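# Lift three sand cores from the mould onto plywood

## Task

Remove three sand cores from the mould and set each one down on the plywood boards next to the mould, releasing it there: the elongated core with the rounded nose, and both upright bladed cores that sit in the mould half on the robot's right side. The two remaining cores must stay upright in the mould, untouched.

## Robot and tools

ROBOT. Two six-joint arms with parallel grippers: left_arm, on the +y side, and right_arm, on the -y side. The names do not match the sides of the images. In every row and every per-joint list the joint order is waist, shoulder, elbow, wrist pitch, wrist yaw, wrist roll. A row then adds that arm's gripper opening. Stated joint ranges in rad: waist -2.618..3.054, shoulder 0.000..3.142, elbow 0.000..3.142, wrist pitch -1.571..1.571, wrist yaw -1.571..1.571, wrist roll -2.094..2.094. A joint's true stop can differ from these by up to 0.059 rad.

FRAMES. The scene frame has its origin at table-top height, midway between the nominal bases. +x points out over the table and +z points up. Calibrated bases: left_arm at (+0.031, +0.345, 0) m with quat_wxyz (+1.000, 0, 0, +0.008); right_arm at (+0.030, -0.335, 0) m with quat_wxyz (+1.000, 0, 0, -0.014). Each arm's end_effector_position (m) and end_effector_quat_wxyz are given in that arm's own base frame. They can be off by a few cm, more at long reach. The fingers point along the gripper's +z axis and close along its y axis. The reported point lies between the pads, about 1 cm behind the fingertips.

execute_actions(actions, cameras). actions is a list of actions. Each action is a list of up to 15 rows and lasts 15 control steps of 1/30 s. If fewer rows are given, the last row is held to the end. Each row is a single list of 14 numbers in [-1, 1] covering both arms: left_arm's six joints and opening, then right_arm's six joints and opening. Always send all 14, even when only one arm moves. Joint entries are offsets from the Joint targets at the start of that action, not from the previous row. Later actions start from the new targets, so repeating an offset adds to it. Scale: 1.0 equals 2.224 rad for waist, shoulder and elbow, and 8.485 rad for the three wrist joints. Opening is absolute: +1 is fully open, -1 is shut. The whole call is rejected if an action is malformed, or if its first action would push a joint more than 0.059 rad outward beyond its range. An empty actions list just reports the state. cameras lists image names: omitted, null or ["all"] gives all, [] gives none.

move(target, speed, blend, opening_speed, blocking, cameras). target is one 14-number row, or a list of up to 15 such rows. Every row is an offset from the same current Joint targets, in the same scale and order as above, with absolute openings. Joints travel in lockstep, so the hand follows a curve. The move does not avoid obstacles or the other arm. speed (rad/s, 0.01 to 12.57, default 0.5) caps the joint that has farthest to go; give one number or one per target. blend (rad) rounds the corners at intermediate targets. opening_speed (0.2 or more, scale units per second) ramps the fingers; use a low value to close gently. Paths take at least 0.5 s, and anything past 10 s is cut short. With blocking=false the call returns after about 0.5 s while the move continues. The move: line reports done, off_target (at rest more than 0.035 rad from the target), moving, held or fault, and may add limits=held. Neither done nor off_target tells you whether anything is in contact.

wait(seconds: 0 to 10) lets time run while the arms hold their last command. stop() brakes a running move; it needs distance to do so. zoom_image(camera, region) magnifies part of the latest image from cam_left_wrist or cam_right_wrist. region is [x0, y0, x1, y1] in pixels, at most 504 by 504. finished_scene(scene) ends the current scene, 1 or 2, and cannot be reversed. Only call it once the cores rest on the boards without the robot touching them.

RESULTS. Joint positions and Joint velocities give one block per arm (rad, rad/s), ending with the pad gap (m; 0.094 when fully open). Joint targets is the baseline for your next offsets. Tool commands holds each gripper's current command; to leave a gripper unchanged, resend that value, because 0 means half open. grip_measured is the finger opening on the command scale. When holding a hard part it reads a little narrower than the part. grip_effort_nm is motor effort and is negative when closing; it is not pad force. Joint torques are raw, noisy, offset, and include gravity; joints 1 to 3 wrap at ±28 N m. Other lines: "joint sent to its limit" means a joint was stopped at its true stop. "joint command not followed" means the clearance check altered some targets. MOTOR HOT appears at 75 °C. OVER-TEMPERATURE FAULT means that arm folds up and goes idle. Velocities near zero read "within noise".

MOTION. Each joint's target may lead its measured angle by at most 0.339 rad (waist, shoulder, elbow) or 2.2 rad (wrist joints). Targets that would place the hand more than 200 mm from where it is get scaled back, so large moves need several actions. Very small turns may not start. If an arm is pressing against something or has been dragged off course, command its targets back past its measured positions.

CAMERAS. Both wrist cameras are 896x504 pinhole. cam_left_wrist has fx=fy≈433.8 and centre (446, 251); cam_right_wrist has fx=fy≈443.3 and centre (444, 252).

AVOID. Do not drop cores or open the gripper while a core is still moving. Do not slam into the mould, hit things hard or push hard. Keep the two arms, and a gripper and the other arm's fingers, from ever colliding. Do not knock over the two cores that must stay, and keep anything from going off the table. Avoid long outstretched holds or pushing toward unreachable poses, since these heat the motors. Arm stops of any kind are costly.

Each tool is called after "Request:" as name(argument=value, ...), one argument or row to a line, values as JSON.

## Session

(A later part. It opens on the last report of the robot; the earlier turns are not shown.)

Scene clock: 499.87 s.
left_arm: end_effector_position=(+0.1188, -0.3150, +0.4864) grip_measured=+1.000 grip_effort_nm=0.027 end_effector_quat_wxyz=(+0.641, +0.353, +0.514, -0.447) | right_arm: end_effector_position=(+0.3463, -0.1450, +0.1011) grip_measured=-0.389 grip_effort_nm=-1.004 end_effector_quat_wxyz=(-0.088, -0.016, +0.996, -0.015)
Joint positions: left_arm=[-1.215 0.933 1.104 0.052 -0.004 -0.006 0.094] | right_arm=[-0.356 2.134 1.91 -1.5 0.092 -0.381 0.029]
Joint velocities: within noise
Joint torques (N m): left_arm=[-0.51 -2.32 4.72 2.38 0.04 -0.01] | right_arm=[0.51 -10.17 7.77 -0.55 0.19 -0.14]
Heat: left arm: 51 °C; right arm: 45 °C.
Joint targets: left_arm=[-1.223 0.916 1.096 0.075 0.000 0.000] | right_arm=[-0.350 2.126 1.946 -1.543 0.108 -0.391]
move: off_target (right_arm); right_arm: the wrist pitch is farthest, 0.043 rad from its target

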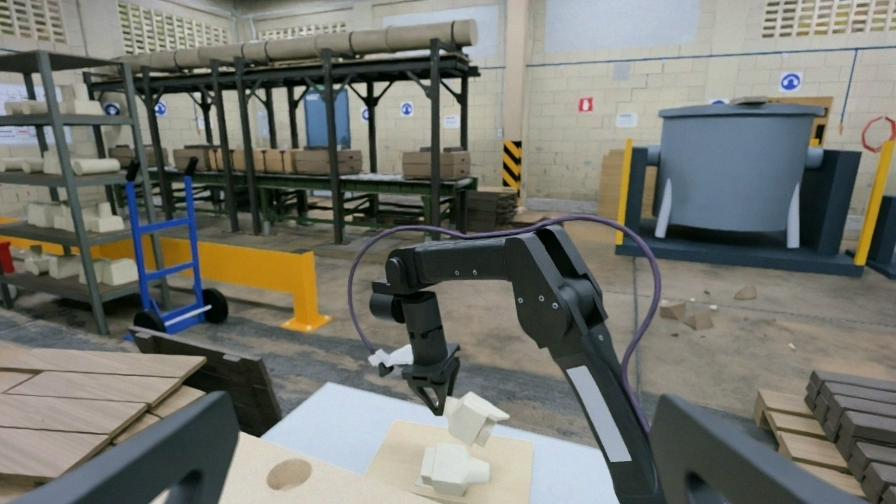

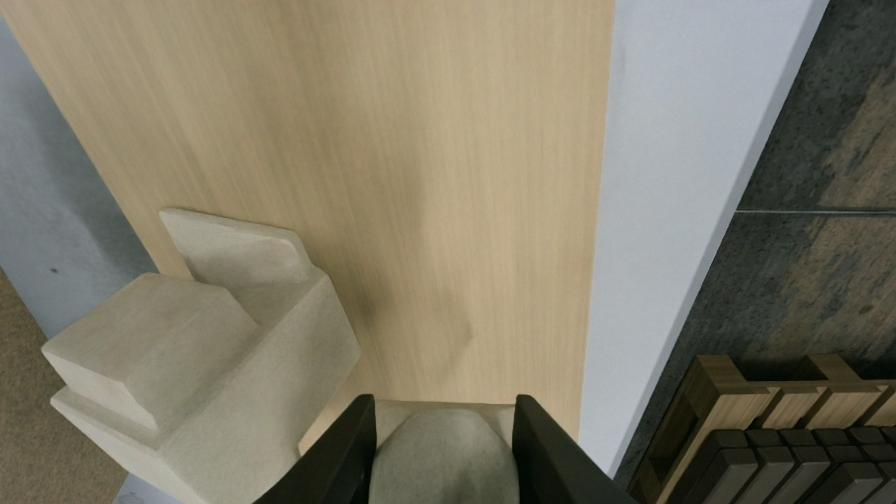

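Request:
move(
  target=[0,0,0,0,0,0,1,-0.009,0.0301,0.0079,-0.0012,0,0,-0.5],
  speed=0.08,
)

Request:
zoom_image(
  camera="cam_left_wrist",
  region=[370, 340, 530, 500],
)

Scene clock: 507.60 s.
left_arm: end_effector_position=(+0.1188, -0.3150, +0.4864) grip_measured=+1.000 grip_effort_nm=0.037 end_effector_quat_wxyz=(+0.641, +0.353, +0.514, -0.447) | right_arm: end_effector_position=(+0.3467, -0.1482, +0.0863) grip_measured=-0.389 grip_effort_nm=-1.009 end_effector_quat_wxyz=(-0.107, -0.014, +0.994, -0.008)
Joint positions: left_arm=[-1.215 0.933 1.104 0.052 -0.004 -0.006 0.094] | right_arm=[-0.363 2.187 1.927 -1.505 0.092 -0.382 0.029]
Joint velocities: within noise
Joint torques (N m): left_arm=[-0.51 -2.36 4.75 2.36 0.06 -0.01] | right_arm=[-0.69 -9.42 7.75 -0.65 0.18 -0.13]
Heat: left arm: 51 °C; right arm: 47 °C.
Joint targets: left_arm=[-1.223 0.916 1.096 0.075 0.000 0.000] | right_arm=[-0.370 2.193 1.963 -1.553 0.108 -0.390]
move: off_target (right_arm); right_arm: the wrist pitch is farthest, 0.048 rad from its target

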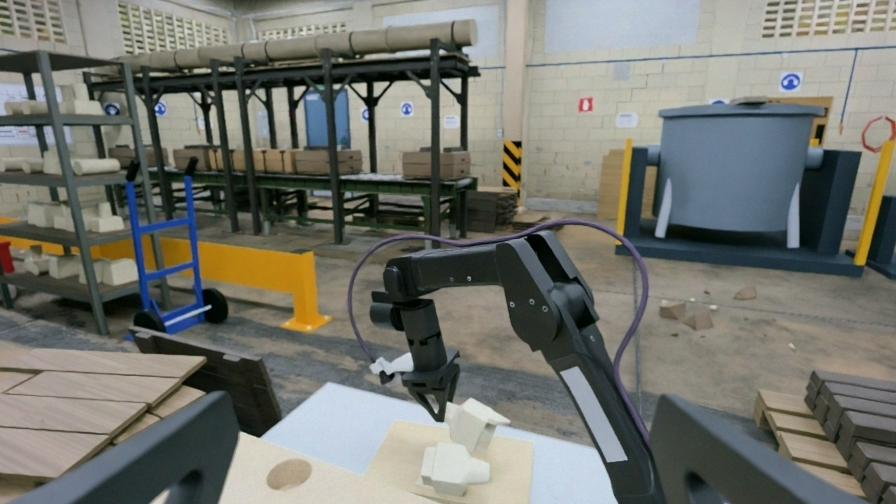

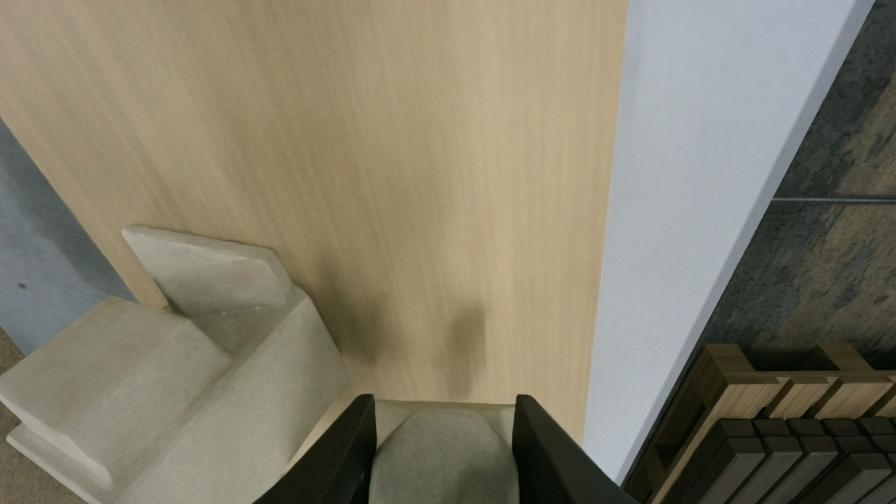

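Scaled by 3.150.

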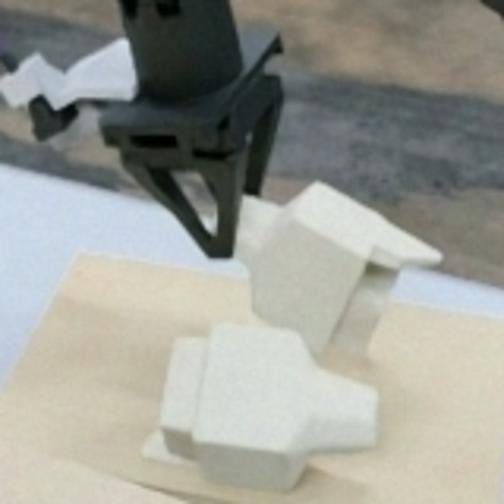

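Request:
move(
  target=[0,0,0,0,0,0,1,0,0.015,-0.0045,0.0008,0,0,-0.5],
  speed=0.06,
)

Request:
zoom_image(
  camera="cam_left_wrist",
  region=[370, 340, 530, 500],
)

Scene clock: 511.60 s.
left_arm: end_effector_position=(+0.1188, -0.3149, +0.4865) grip_measured=+1.000 grip_effort_nm=0.032 end_effector_quat_wxyz=(+0.641, +0.353, +0.514, -0.447) | right_arm: end_effector_position=(+0.3454, -0.1477, +0.0746) grip_measured=-0.389 grip_effort_nm=-1.004 end_effector_quat_wxyz=(-0.122, -0.015, +0.992, -0.001)
Joint positions: left_arm=[-1.215 0.933 1.104 0.052 -0.004 -0.006 0.094] | right_arm=[-0.363 2.219 1.927 -1.506 0.092 -0.382 0.029]
Joint velocities: within noise
Joint torques (N m): left_arm=[-0.57 -2.4 4.75 2.37 0.08 -0.01] | right_arm=[-0.58 -9.52 6.86 -0.65 0.19 -0.13]
Heat: left arm: 51 °C; right arm: 45 °C.
Joint targets: left_arm=[-1.223 0.916 1.096 0.076 0.000 0.000] | right_arm=[-0.369 2.226 1.953 -1.546 0.108 -0.391]
move: off_target (right_arm); right_arm: the wrist pitch is farthest, 0.040 rad from its target

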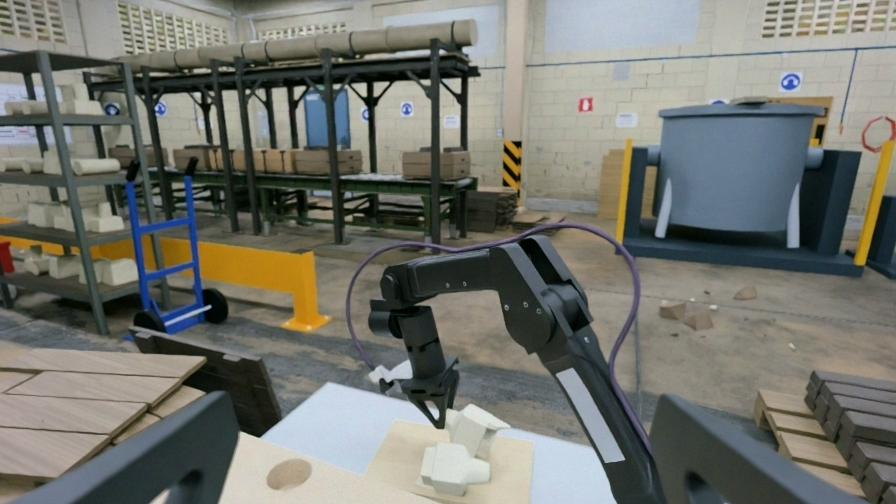

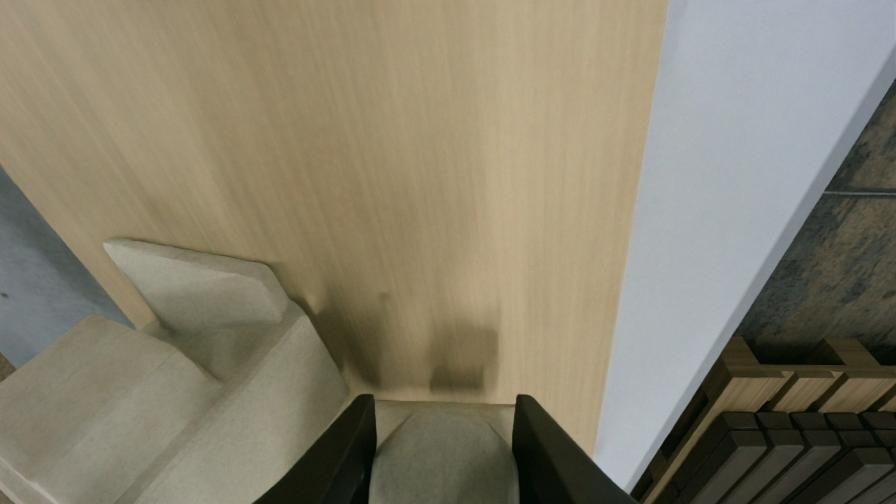

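Scaled by 3.150.

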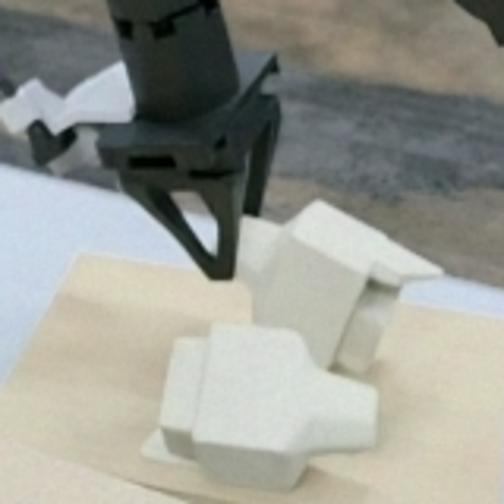

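Request:
move(
  target=[0,0,0,0,0,0,1,0,0.0155,0.0054,-0.0009,0,0,-0.5],
  speed=0.05,
)

Request:
zoom_image(
  camera="cam_left_wrist",
  region=[370, 340, 530, 500],
)

Scene clock: 516.40 s.
left_arm: end_effector_position=(+0.1188, -0.3149, +0.4865) grip_measured=+1.000 grip_effort_nm=0.027 end_effector_quat_wxyz=(+0.641, +0.353, +0.514, -0.447) | right_arm: end_effector_position=(+0.3449, -0.1475, +0.0633) grip_measured=-0.389 grip_effort_nm=-1.009 end_effector_quat_wxyz=(-0.136, -0.016, +0.991, +0.004)
Joint positions: left_arm=[-1.215 0.933 1.104 0.052 -0.004 -0.006 0.094] | right_arm=[-0.363 2.254 1.932 -1.506 0.092 -0.382 0.029]
Joint velocities: within noise
Joint torques (N m): left_arm=[-0.49 -2.37 4.77 2.35 0.06 0.01] | right_arm=[-0.62 -9.65 7.42 -0.77 0.18 -0.13]
Heat: left arm: 51 °C; right arm: 45 °C.
Joint targets: left_arm=[-1.223 0.916 1.096 0.076 0.000 0.000] | right_arm=[-0.369 2.261 1.965 -1.554 0.108 -0.390]
move: off_target (right_arm); right_arm: the wrist pitch is farthest, 0.047 rad from its target

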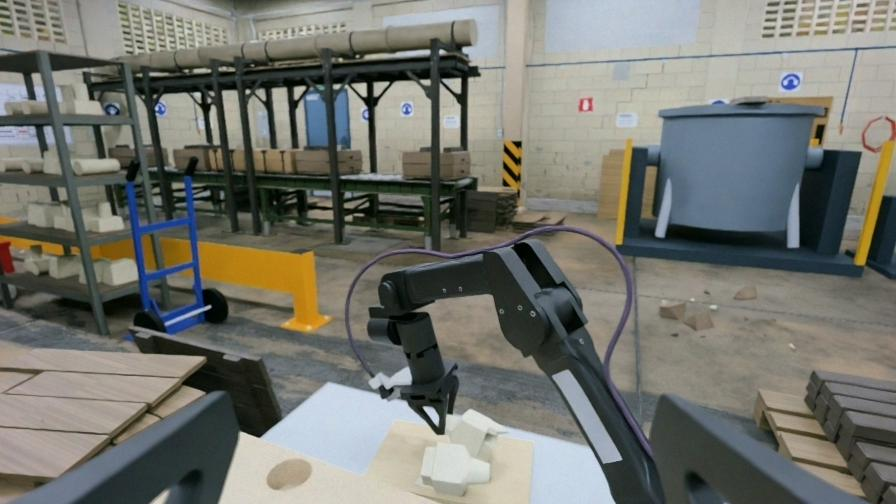

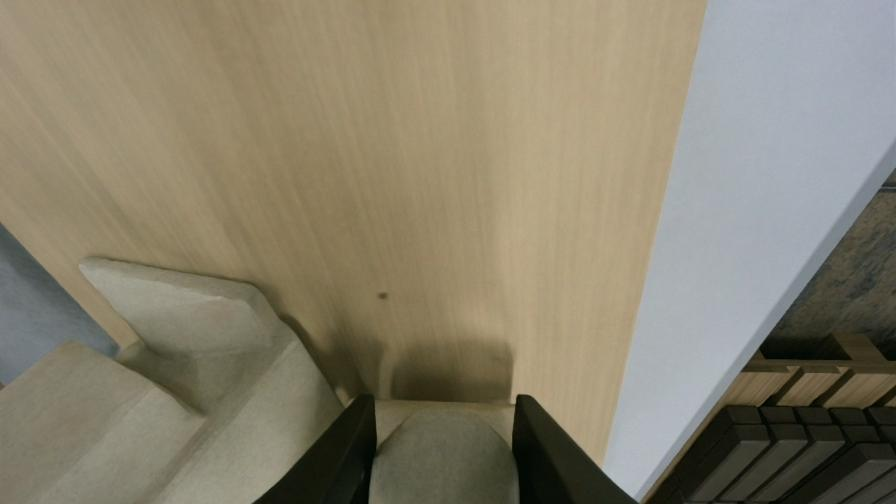

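Scaled by 3.150.

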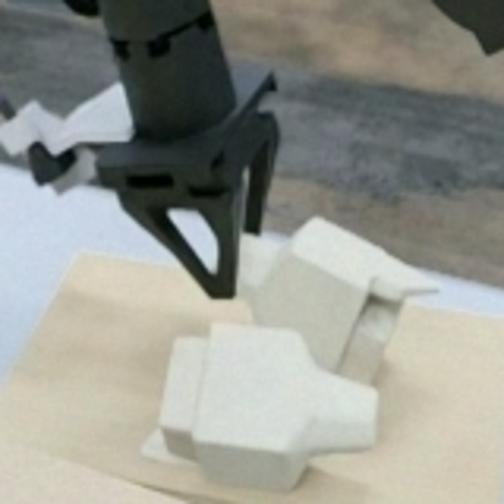

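Request:
move(
  target=[0,0,0,0,0,0,1,0,0.012,0.002,-0.0005,0,0,-0.5],
  speed=0.05,
)

Request:
zoom_image(
  camera="cam_left_wrist",
  region=[370, 340, 530, 500],
)

Scene clock: 519.67 s.
left_arm: end_effector_position=(+0.1188, -0.3149, +0.4865) grip_measured=+1.000 grip_effort_nm=0.037 end_effector_quat_wxyz=(+0.641, +0.353, +0.514, -0.447) | right_arm: end_effector_position=(+0.3446, -0.1474, +0.0551) grip_measured=-0.389 grip_effort_nm=-1.004 end_effector_quat_wxyz=(-0.146, -0.016, +0.989, +0.008)
Joint positions: left_arm=[-1.215 0.933 1.104 0.052 -0.004 -0.006 0.094] | right_arm=[-0.363 2.28 1.937 -1.507 0.092 -0.382 0.029]
Joint velocities: within noise
Joint torques (N m): left_arm=[-0.46 -2.47 4.72 2.37 0.08 0.03] | right_arm=[-0.61 -9.74 7.34 -0.84 0.19 -0.13]
Heat: left arm: 51 °C; right arm: 45 °C.
Joint targets: left_arm=[-1.223 0.916 1.096 0.076 0.000 0.000] | right_arm=[-0.369 2.287 1.970 -1.558 0.108 -0.390]
move: off_target (right_arm); right_arm: the wrist pitch is farthest, 0.052 rad from its target

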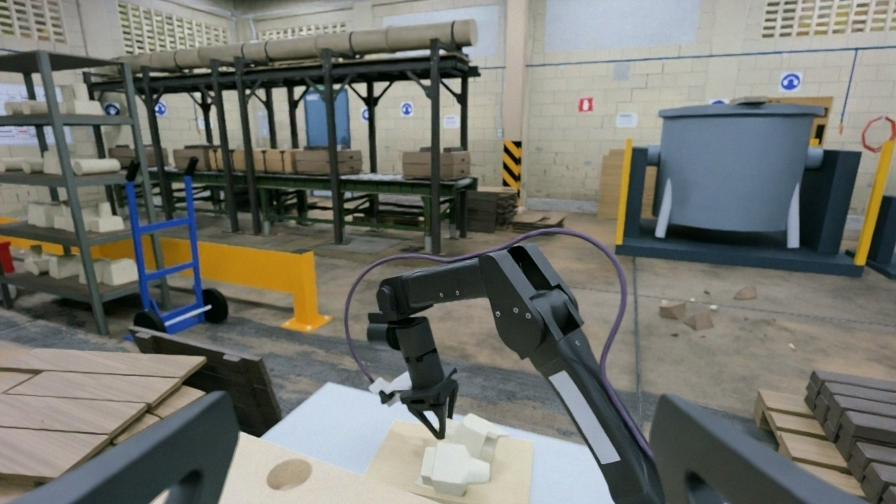

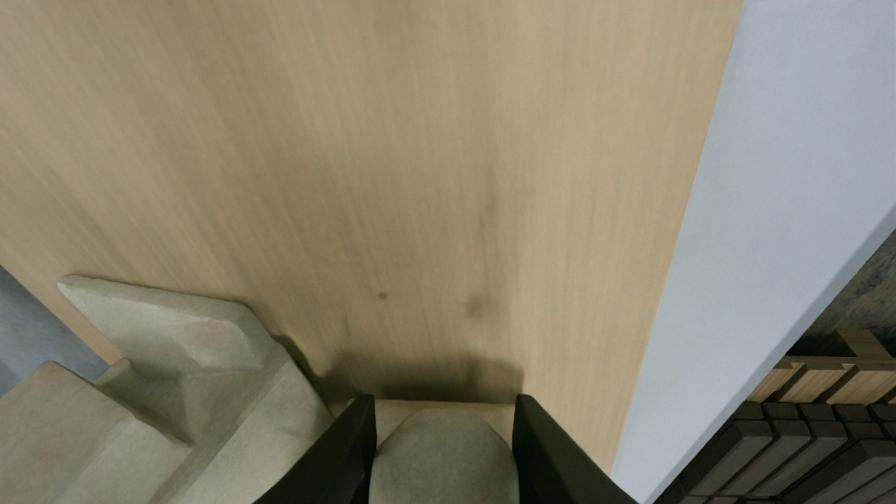

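Scaled by 3.150.

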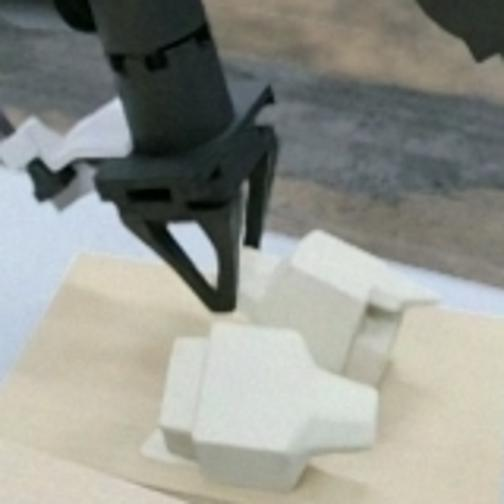

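Request:
move(
  target=[0,0,0,0,0,0,1,0,0.0105,0.002,-0.0005,0,0,-0.5],
  speed=0.05,
)

Request:
zoom_image(
  camera="cam_left_wrist",
  region=[370, 340, 530, 500],
)

Scene clock: 523.07 s.
left_arm: end_effector_position=(+0.1188, -0.3149, +0.4865) grip_measured=+1.000 grip_effort_nm=0.032 end_effector_quat_wxyz=(+0.641, +0.353, +0.514, -0.447) | right_arm: end_effector_position=(+0.3437, -0.1471, +0.0515) grip_measured=-0.389 grip_effort_nm=-1.004 end_effector_quat_wxyz=(-0.154, -0.017, +0.988, +0.011)
Joint positions: left_arm=[-1.215 0.933 1.104 0.052 -0.004 -0.006 0.094] | right_arm=[-0.363 2.297 1.946 -1.516 0.093 -0.383 0.029]
Joint velocities: within noise
Joint torques (N m): left_arm=[-0.47 -2.41 4.72 2.36 0.05 0] | right_arm=[-0.59 -9.29 6.89 -0.82 0.16 -0.12]
Heat: left arm: 51 °C; right arm: 46 °C.
Joint targets: left_arm=[-1.223 0.916 1.096 0.076 0.000 0.000] | right_arm=[-0.369 2.311 1.974 -1.563 0.108 -0.391]
move: off_target (right_arm); right_arm: the wrist pitch is farthest, 0.046 rad from its target

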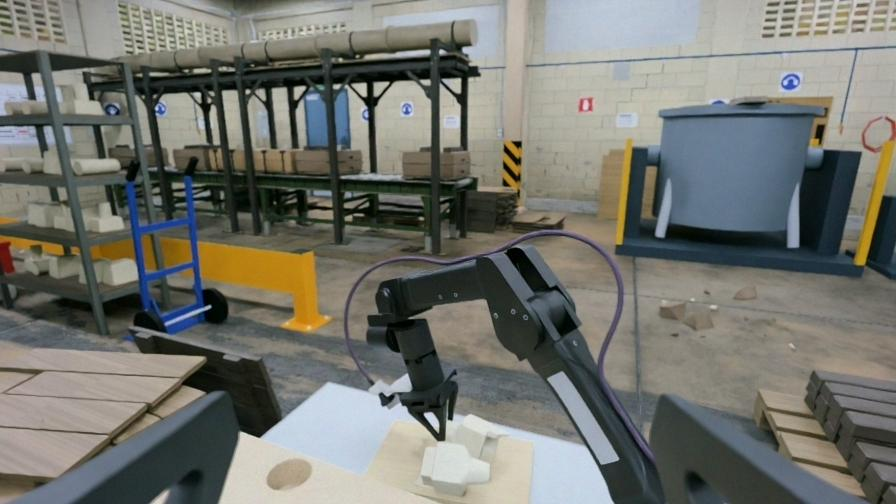

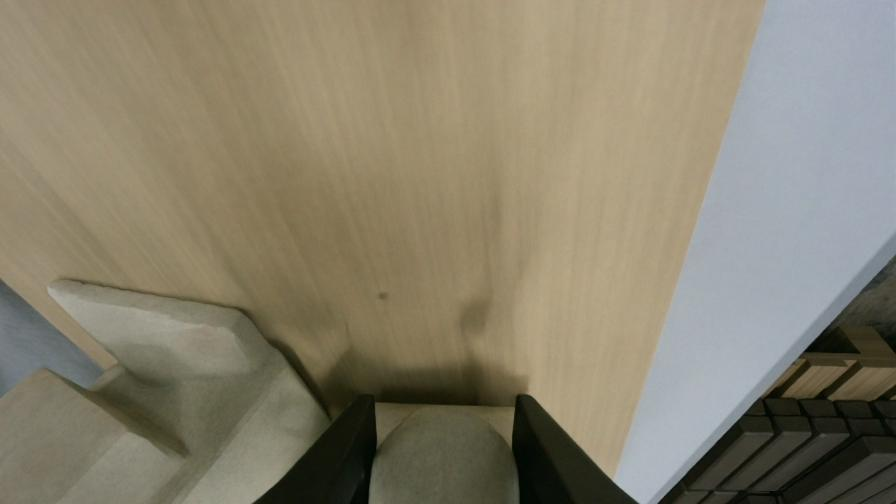

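Scaled by 3.150.

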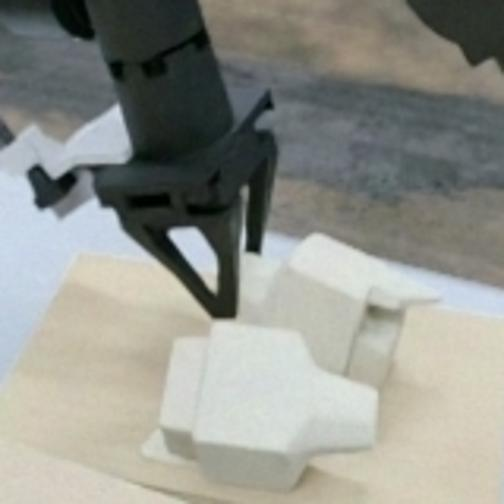

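Request:
move(
  target=[0,0,0,0,0,0,1,0,0.0105,0.002,-0.0005,0,0,-0.42],
  speed=0.05,
  opening_speed=0.2,
)

Request:
zoom_image(
  camera="cam_left_wrist",
  region=[370, 340, 530, 500],
)

Scene clock: 526.53 s.
left_arm: end_effector_position=(+0.1188, -0.3149, +0.4865) grip_measured=+1.000 grip_effort_nm=0.022 end_effector_quat_wxyz=(+0.641, +0.353, +0.514, -0.447) | right_arm: end_effector_position=(+0.3425, -0.1472, +0.0481) grip_measured=-0.389 grip_effort_nm=-1.004 end_effector_quat_wxyz=(-0.163, -0.017, +0.986, +0.013)
Joint positions: left_arm=[-1.215 0.933 1.104 0.052 -0.004 -0.006 0.094] | right_arm=[-0.363 2.314 1.957 -1.528 0.095 -0.383 0.029]
Joint velocities: within noise
Joint torques (N m): left_arm=[-0.5 -2.41 4.77 2.36 0.07 -0.01] | right_arm=[-0.59 -8.91 6.39 -0.79 0.15 -0.12]
Heat: left arm: 51 °C; right arm: 46 °C.
Joint targets: left_arm=[-1.223 0.916 1.096 0.076 0.000 0.000] | right_arm=[-0.369 2.334 1.979 -1.567 0.108 -0.390]
move: off_target (right_arm); right_arm: the wrist pitch is farthest, 0.040 rad from its target

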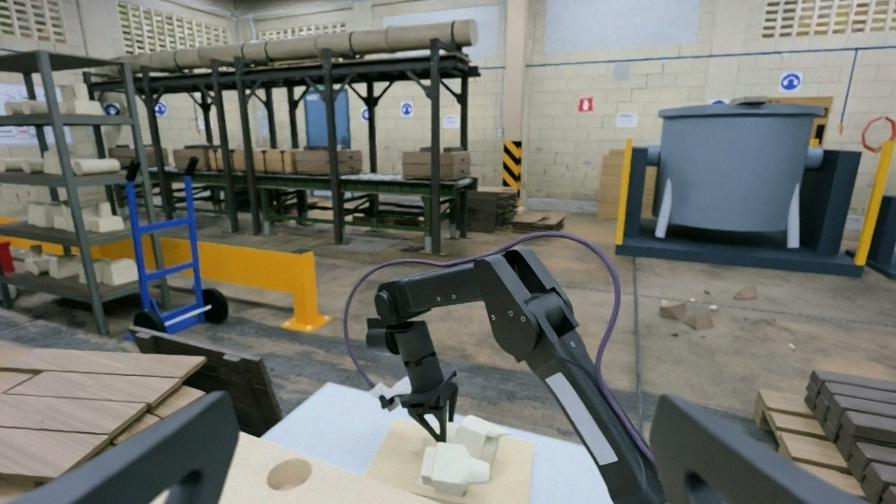

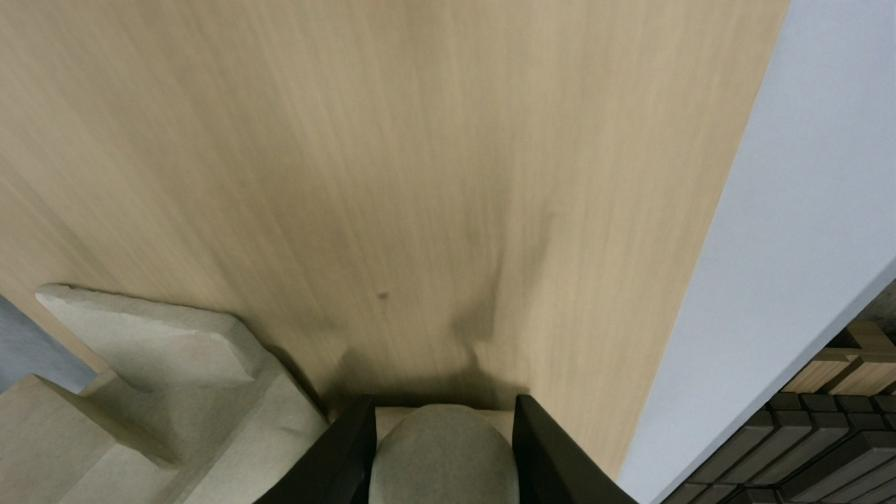

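Scaled by 3.150.

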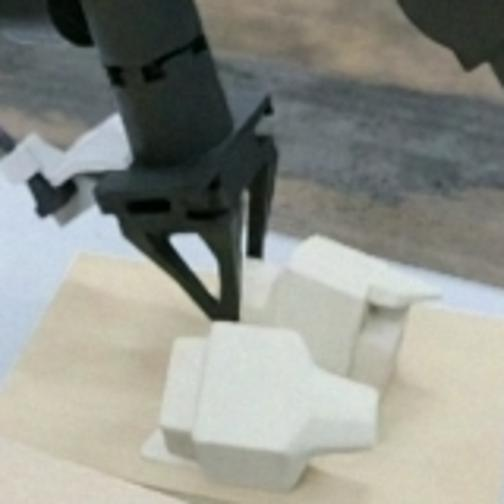

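Request:
move(
  target=[0,0,0,0,0,0,1,0,0.0105,0.0,0,0,0,-0.39],
  speed=0.05,
  opening_speed=0.2,
)

Request:
zoom_image(
  camera="cam_left_wrist",
  region=[370, 340, 530, 500],
)

Scene clock: 529.90 s.
left_arm: end_effector_position=(+0.1188, -0.3149, +0.4865) grip_measured=+1.000 grip_effort_nm=0.027 end_effector_quat_wxyz=(+0.641, +0.353, +0.514, -0.447) | right_arm: end_effector_position=(+0.3390, -0.1472, +0.0436) grip_measured=-0.389 grip_effort_nm=-1.004 end_effector_quat_wxyz=(-0.176, -0.018, +0.984, +0.015)
Joint positions: left_arm=[-1.215 0.933 1.104 0.052 -0.004 -0.006 0.094] | right_arm=[-0.363 2.332 1.961 -1.541 0.102 -0.383 0.029]
Joint velocities: within noise
Joint torques (N m): left_arm=[-0.54 -2.4 4.72 2.36 0.08 0.01] | right_arm=[-0.59 -8.62 5.96 -0.7 0.1 -0.13]
Heat: left arm: 51 °C; right arm: 46 °C.
Joint targets: left_arm=[-1.223 0.916 1.096 0.076 0.000 0.000] | right_arm=[-0.369 2.358 1.979 -1.567 0.108 -0.390]
move: done

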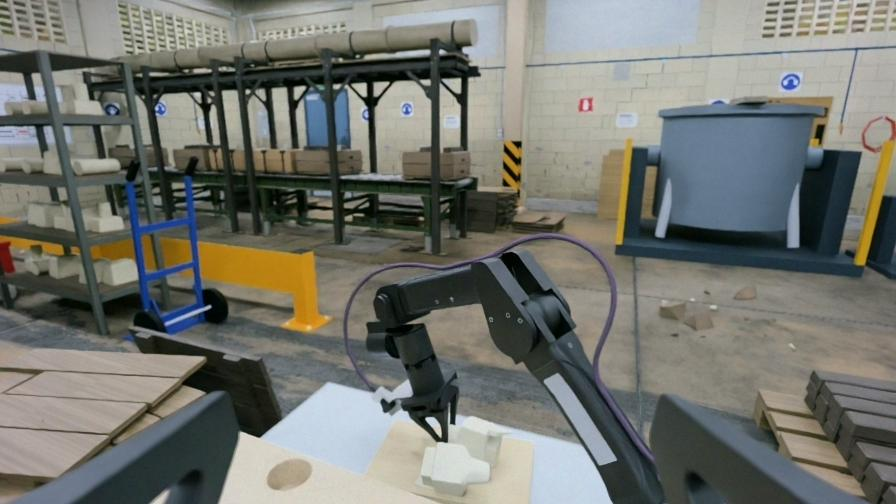

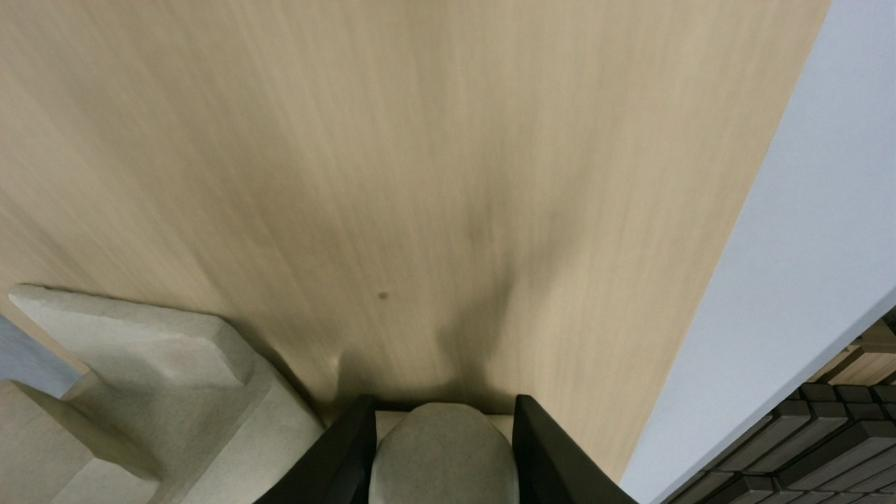

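Scaled by 3.150.

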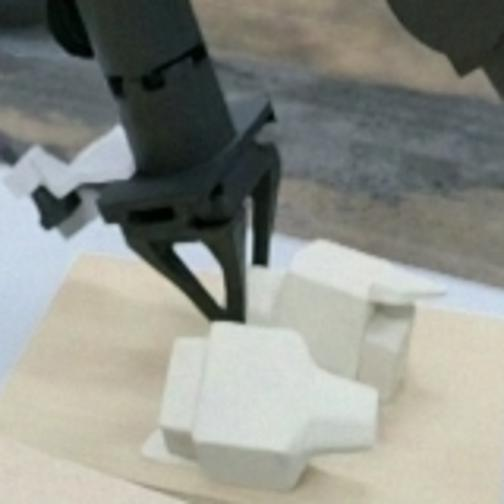

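Request:
move(
  target=[0,0,0,0,0,0,1,0,0.0,0.0,0,0,0,-0.32],
  speed=0.05,
  opening_speed=0.2,
)

Request:
zoom_image(
  camera="cam_left_wrist",
  region=[370, 340, 530, 500],
)

Scene clock: 532.80 s.
left_arm: end_effector_position=(+0.1188, -0.3149, +0.4865) grip_measured=+1.000 grip_effort_nm=0.027 end_effector_quat_wxyz=(+0.641, +0.353, +0.514, -0.447) | right_arm: end_effector_position=(+0.3383, -0.1469, +0.0404) grip_measured=-0.323 grip_effort_nm=0.164 end_effector_quat_wxyz=(-0.181, -0.019, +0.983, +0.016)
Joint positions: left_arm=[-1.215 0.933 1.104 0.052 -0.004 -0.006 0.094] | right_arm=[-0.363 2.342 1.961 -1.541 0.103 -0.383 0.032]
Joint velocities: within noise
Joint torques (N m): left_arm=[-0.51 -2.35 4.77 2.37 0.07 0.02] | right_arm=[-0.58 -9.35 5.96 -0.72 0.09 -0.13]
Heat: left arm: 51 °C; right arm: 45 °C.
Joint targets: left_arm=[-1.223 0.916 1.096 0.076 0.000 0.000] | right_arm=[-0.369 2.358 1.979 -1.567 0.108 -0.390]
move: done

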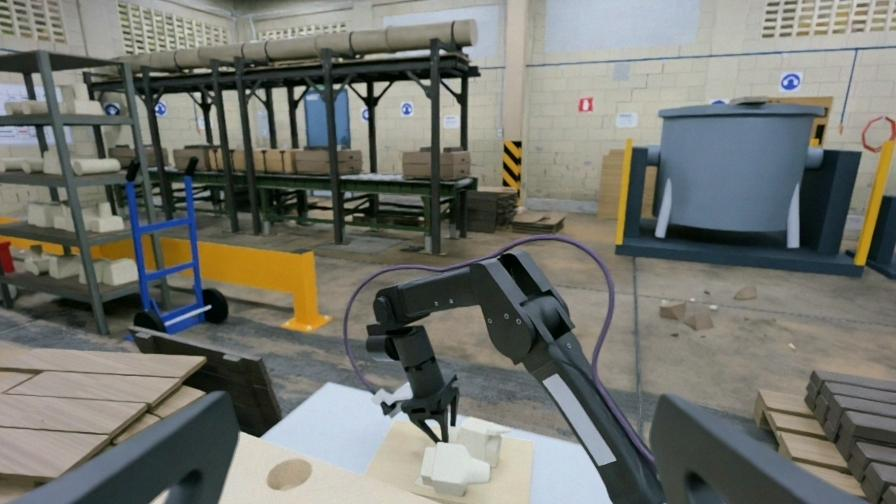

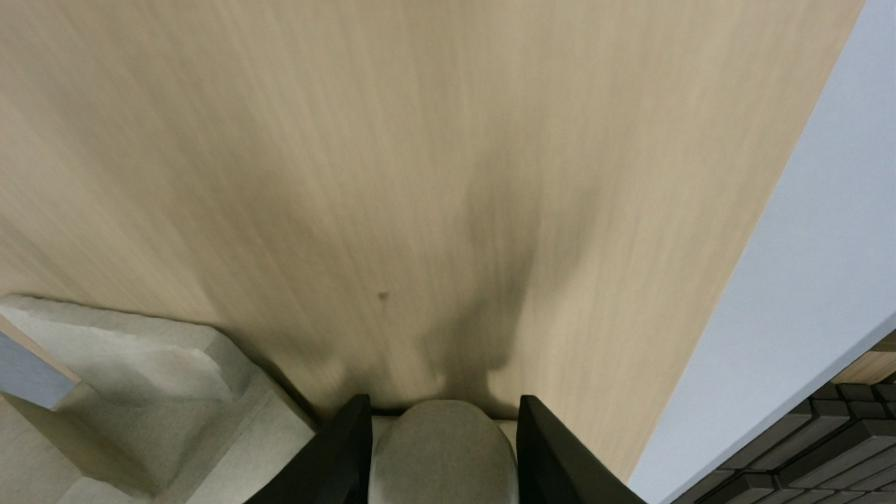

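Scaled by 3.150.

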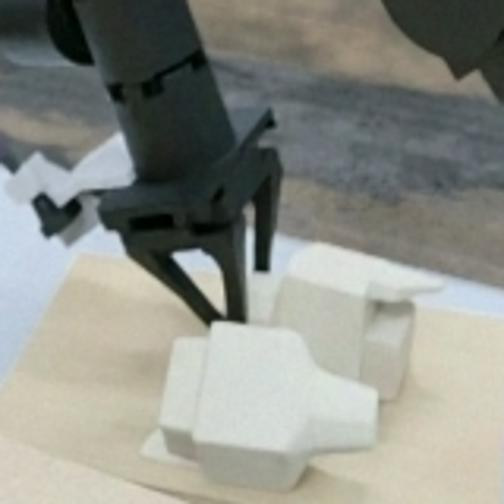

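Request:
move(
  target=[0,0,0,0,0,0,1,0,0.0,0.0,0,0,0,-0.15],
  opening_speed=0.2,
  cameras=["cam_right_wrist"],
)

Request:
move(
  target=[0,0,0,0,0,0,1,0,-0.09,0.0,0,0,0,-0.15],
  speed=0.1,
)

Request:
zoom_image(
  camera="cam_left_wrist",
  region=[370, 340, 530, 500],
)

Scene clock: 541.03 s.
left_arm: end_effector_position=(+0.1188, -0.3149, +0.4865) grip_measured=+1.000 grip_effort_nm=0.027 end_effector_quat_wxyz=(+0.641, +0.353, +0.514, -0.447) | right_arm: end_effector_position=(+0.3365, -0.1463, +0.0411) grip_measured=-0.153 grip_effort_nm=0.178 end_effector_quat_wxyz=(-0.184, -0.019, +0.983, +0.018)
Joint positions: left_arm=[-1.215 0.933 1.104 0.052 -0.004 -0.006 0.094] | right_arm=[-0.363 2.342 1.961 -1.549 0.103 -0.383 0.04]
Joint velocities: within noise
Joint torques (N m): left_arm=[-0.44 -2.33 4.7 2.36 0.06 -0.02] | right_arm=[-0.58 -9.31 5.93 -0.63 0.09 -0.12]
Heat: left arm: 52 °C; right arm: 46 °C.
Joint targets: left_arm=[-1.223 0.916 1.096 0.076 0.000 0.000] | right_arm=[-0.369 2.358 1.979 -1.567 0.108 -0.390]
move: done
Images, in order (width x height): cam_right_wrist 896x504.

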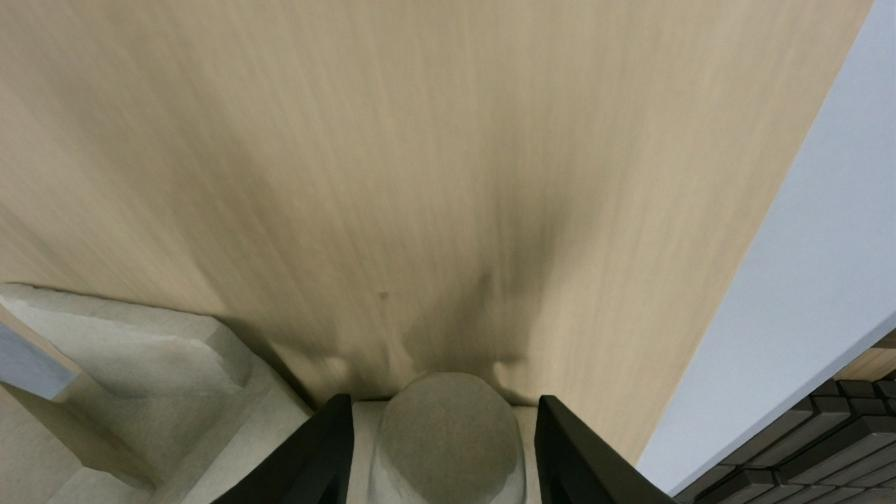

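Scene clock: 543.40 s.
left_arm: end_effector_position=(+0.1188, -0.3149, +0.4865) grip_measured=+1.000 grip_effort_nm=0.027 end_effector_quat_wxyz=(+0.641, +0.353, +0.514, -0.447) | right_arm: end_effector_position=(+0.3433, -0.1488, +0.0918) grip_measured=-0.153 grip_effort_nm=0.173 end_effector_quat_wxyz=(-0.119, -0.015, +0.993, -0.008)
Joint positions: left_arm=[-1.215 0.933 1.104 0.052 -0.004 -0.006 0.094] | right_arm=[-0.363 2.197 1.961 -1.551 0.103 -0.383 0.04]
Joint velocities: within noise
Joint torques (N m): left_arm=[-0.53 -2.36 4.72 2.38 0.05 -0.01] | right_arm=[-0.58 -13.19 6.2 -0.39 0.09 -0.12]
Heat: left arm: 52 °C; right arm: 48 °C.
Joint targets: left_arm=[-1.223 0.916 1.096 0.076 0.000 0.000] | right_arm=[-0.369 2.157 1.979 -1.567 0.108 -0.390]
move: off_target (right_arm); right_arm: the shoulder is farthest, 0.040 rad from its target

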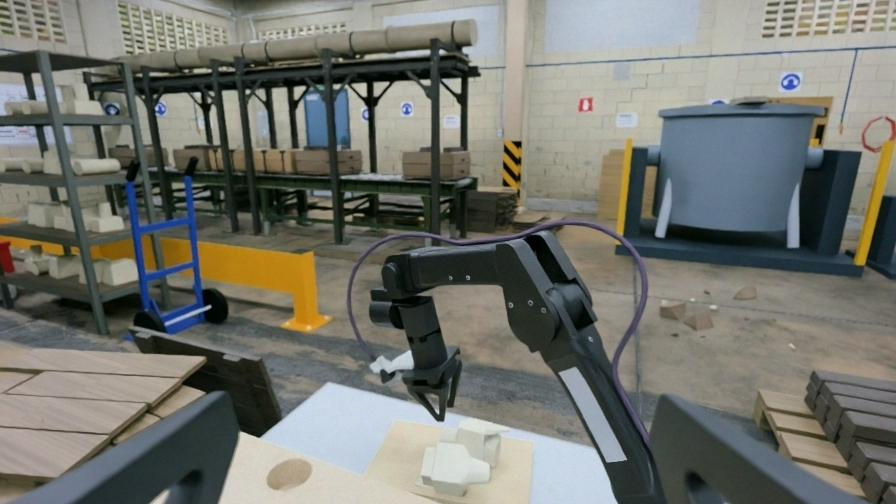

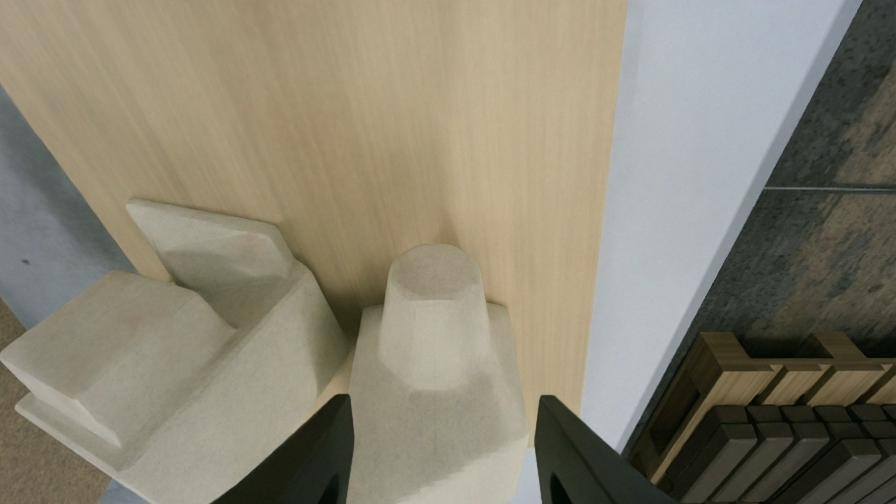

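Scaled by 3.150.

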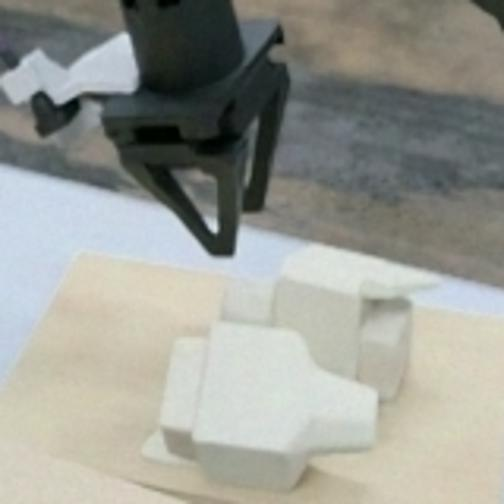

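Request:
move(
  target=[
    [0,0,0,0,0,0,1,0,-0.09,0.0,0,0,0,-0.15],
    [0.3237,0.364,0.4519,-0.1593,0,0,1,0.031,-0.3449,-0.0607,0.0136,-0.0128,0.046,0.5],
  ],
  speed=0.5,
)

Scene clock: 560.40 s.
left_arm: end_effector_position=(+0.3667, -0.2011, +0.3269) grip_measured=+1.000 grip_effort_nm=0.037 end_effector_quat_wxyz=(+0.315, +0.233, +0.916, -0.081) | right_arm: end_effector_position=(+0.2870, -0.0911, +0.3277) grip_measured=+0.497 grip_effort_nm=0.178 end_effector_quat_wxyz=(+0.268, +0.145, +0.951, -0.045)
Joint positions: left_arm=[-0.505 1.714 2.076 -1.271 -0.004 -0.006 0.094] | right_arm=[-0.308 1.405 1.854 -1.469 0.005 -0.007 0.07]
Joint velocities: within noise
Joint torques (N m): left_arm=[0.29 -5.76 6.72 1.56 0.05 0.01] | right_arm=[0.62 -4.77 3.9 1.12 -0.05 0.04]
Heat: left arm: 51 °C; right arm: 48 °C.
Joint targets: left_arm=[-0.503 1.726 2.101 -1.276 -0.001 0.000] | right_arm=[-0.301 1.390 1.844 -1.451 -0.001 0.000]
move: done

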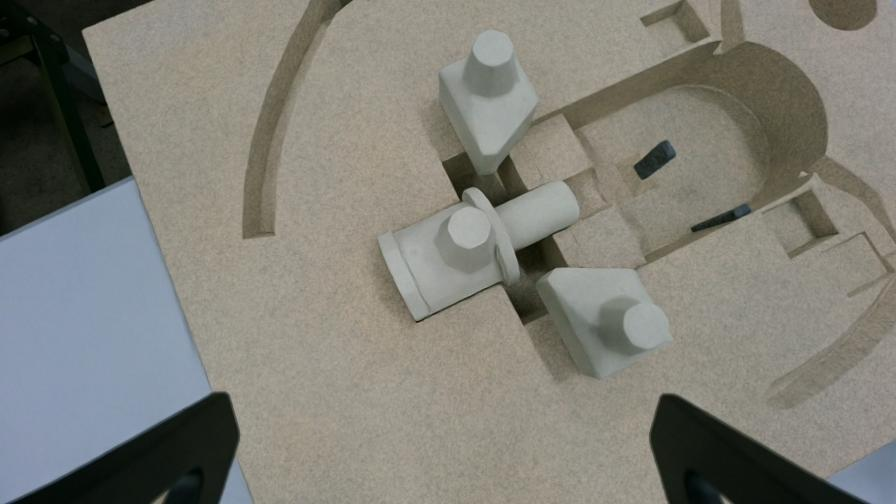

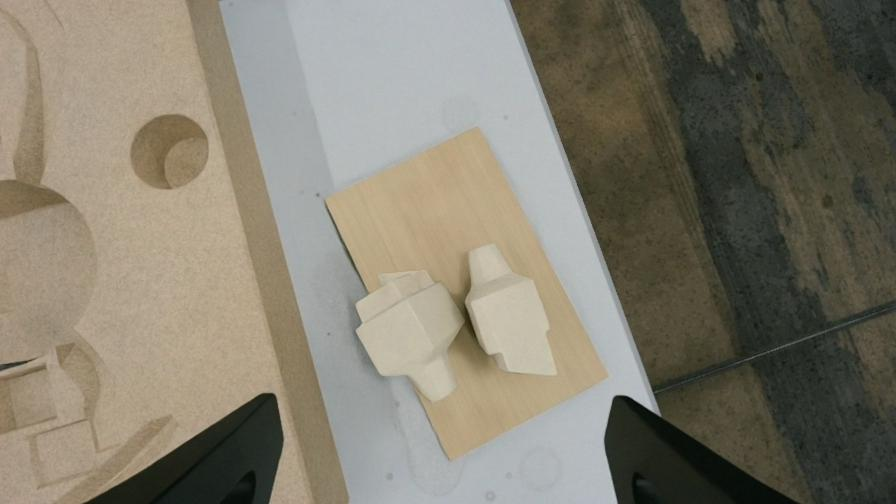

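Request:
move(
  target=[-0.013,-0.0391,-0.2212,0.0608,0,0,1,0,0,0,0,0,0,0.5],
  speed=0.4,
  cameras=["cam_left_wrist"],
)

Scene clock: 581.77 s.
left_arm: end_effector_position=(+0.4014, -0.2300, +0.2398) grip_measured=+1.000 grip_effort_nm=0.032 end_effector_quat_wxyz=(+0.344, +0.239, +0.903, -0.092) | right_arm: end_effector_position=(+0.2873, -0.0911, +0.3278) grip_measured=+0.497 grip_effort_nm=0.178 end_effector_quat_wxyz=(+0.269, +0.145, +0.951, -0.045)
Joint positions: left_arm=[-0.524 1.68 1.616 -0.777 -0.004 -0.006 0.094] | right_arm=[-0.308 1.405 1.854 -1.468 0.005 -0.007 0.07]
Joint velocities: within noise
Joint torques (N m): left_arm=[-0.59 -10.36 5.03 1.87 0.09 0] | right_arm=[0.61 -4.75 3.88 1.1 -0.06 0.04]
Heat: left arm: 47 °C; right arm: 42 °C.
Joint targets: left_arm=[-0.532 1.639 1.609 -0.760 -0.001 0.000] | right_arm=[-0.301 1.390 1.844 -1.451 -0.001 0.000]
move: off_target (left_arm); left_arm: the shoulder is farthest, 0.041 rad from its target
Images, in order (width x height): cam_left_wrist 896x504.

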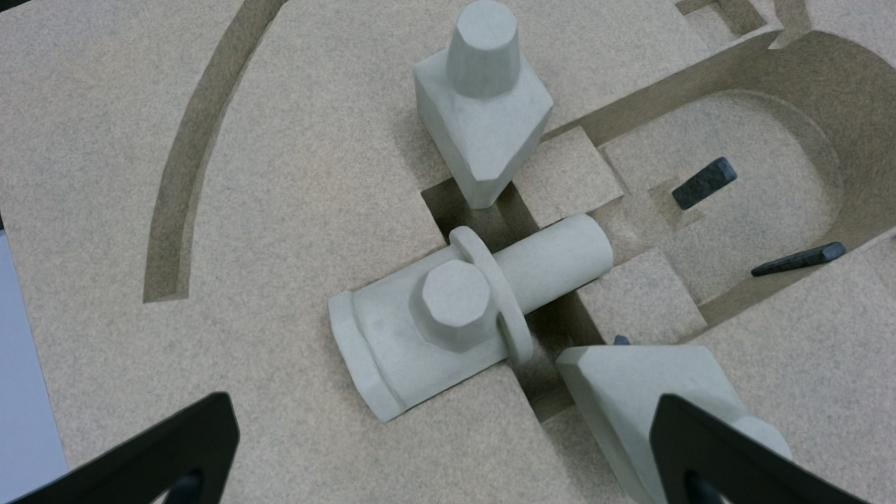

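Request:
move(
  target=[-0.0018,0.066,-0.0154,0.0218,0,0,0.4,0,0,0,0,0,0,0.5],
  speed=0.25,
  cameras=["cam_left_wrist"],
)

Scene clock: 589.00 s.
left_arm: end_effector_position=(+0.4331, -0.2507, +0.2127) grip_measured=+0.402 grip_effort_nm=-0.071 end_effector_quat_wxyz=(+0.368, +0.238, +0.893, -0.099) | right_arm: end_effector_position=(+0.2874, -0.0910, +0.3279) grip_measured=+0.497 grip_effort_nm=0.183 end_effector_quat_wxyz=(+0.269, +0.144, +0.951, -0.045)
Joint positions: left_arm=[-0.528 1.774 1.58 -0.594 -0.004 -0.006 0.066] | right_arm=[-0.308 1.405 1.854 -1.467 0.004 -0.007 0.07]
Joint velocities: left_arm=[within noise] | right_arm=[-0.007 -0.007 -0.002 -0.168 0.037 0.037 0]
Joint torques (N m): left_arm=[-0.69 -7.31 5.16 2 0.06 0.01] | right_arm=[0.61 -4.77 3.88 1.1 -0.05 0.04]
Heat: left arm: 47 °C; right arm: 42 °C.
Joint targets: left_arm=[-0.536 1.786 1.575 -0.575 -0.001 -0.001] | right_arm=[-0.301 1.390 1.844 -1.451 -0.001 0.000]
move: done
Images, in order (width x height): cam_left_wrist 896x504.

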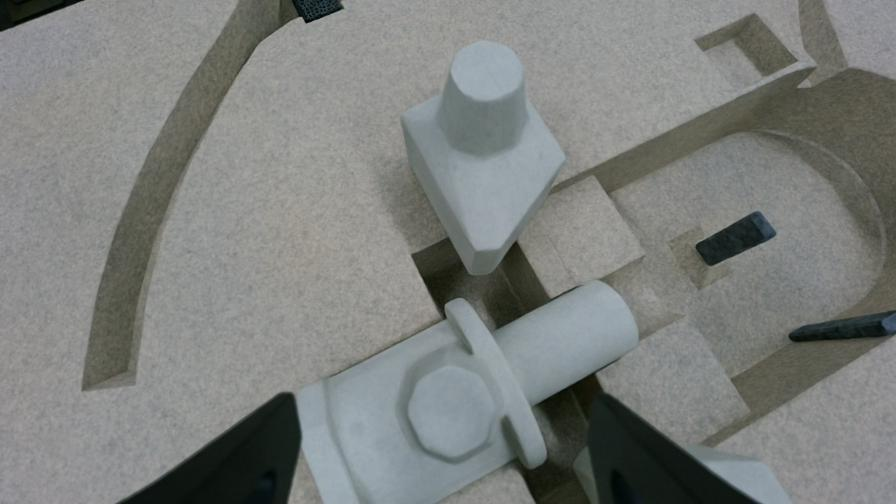

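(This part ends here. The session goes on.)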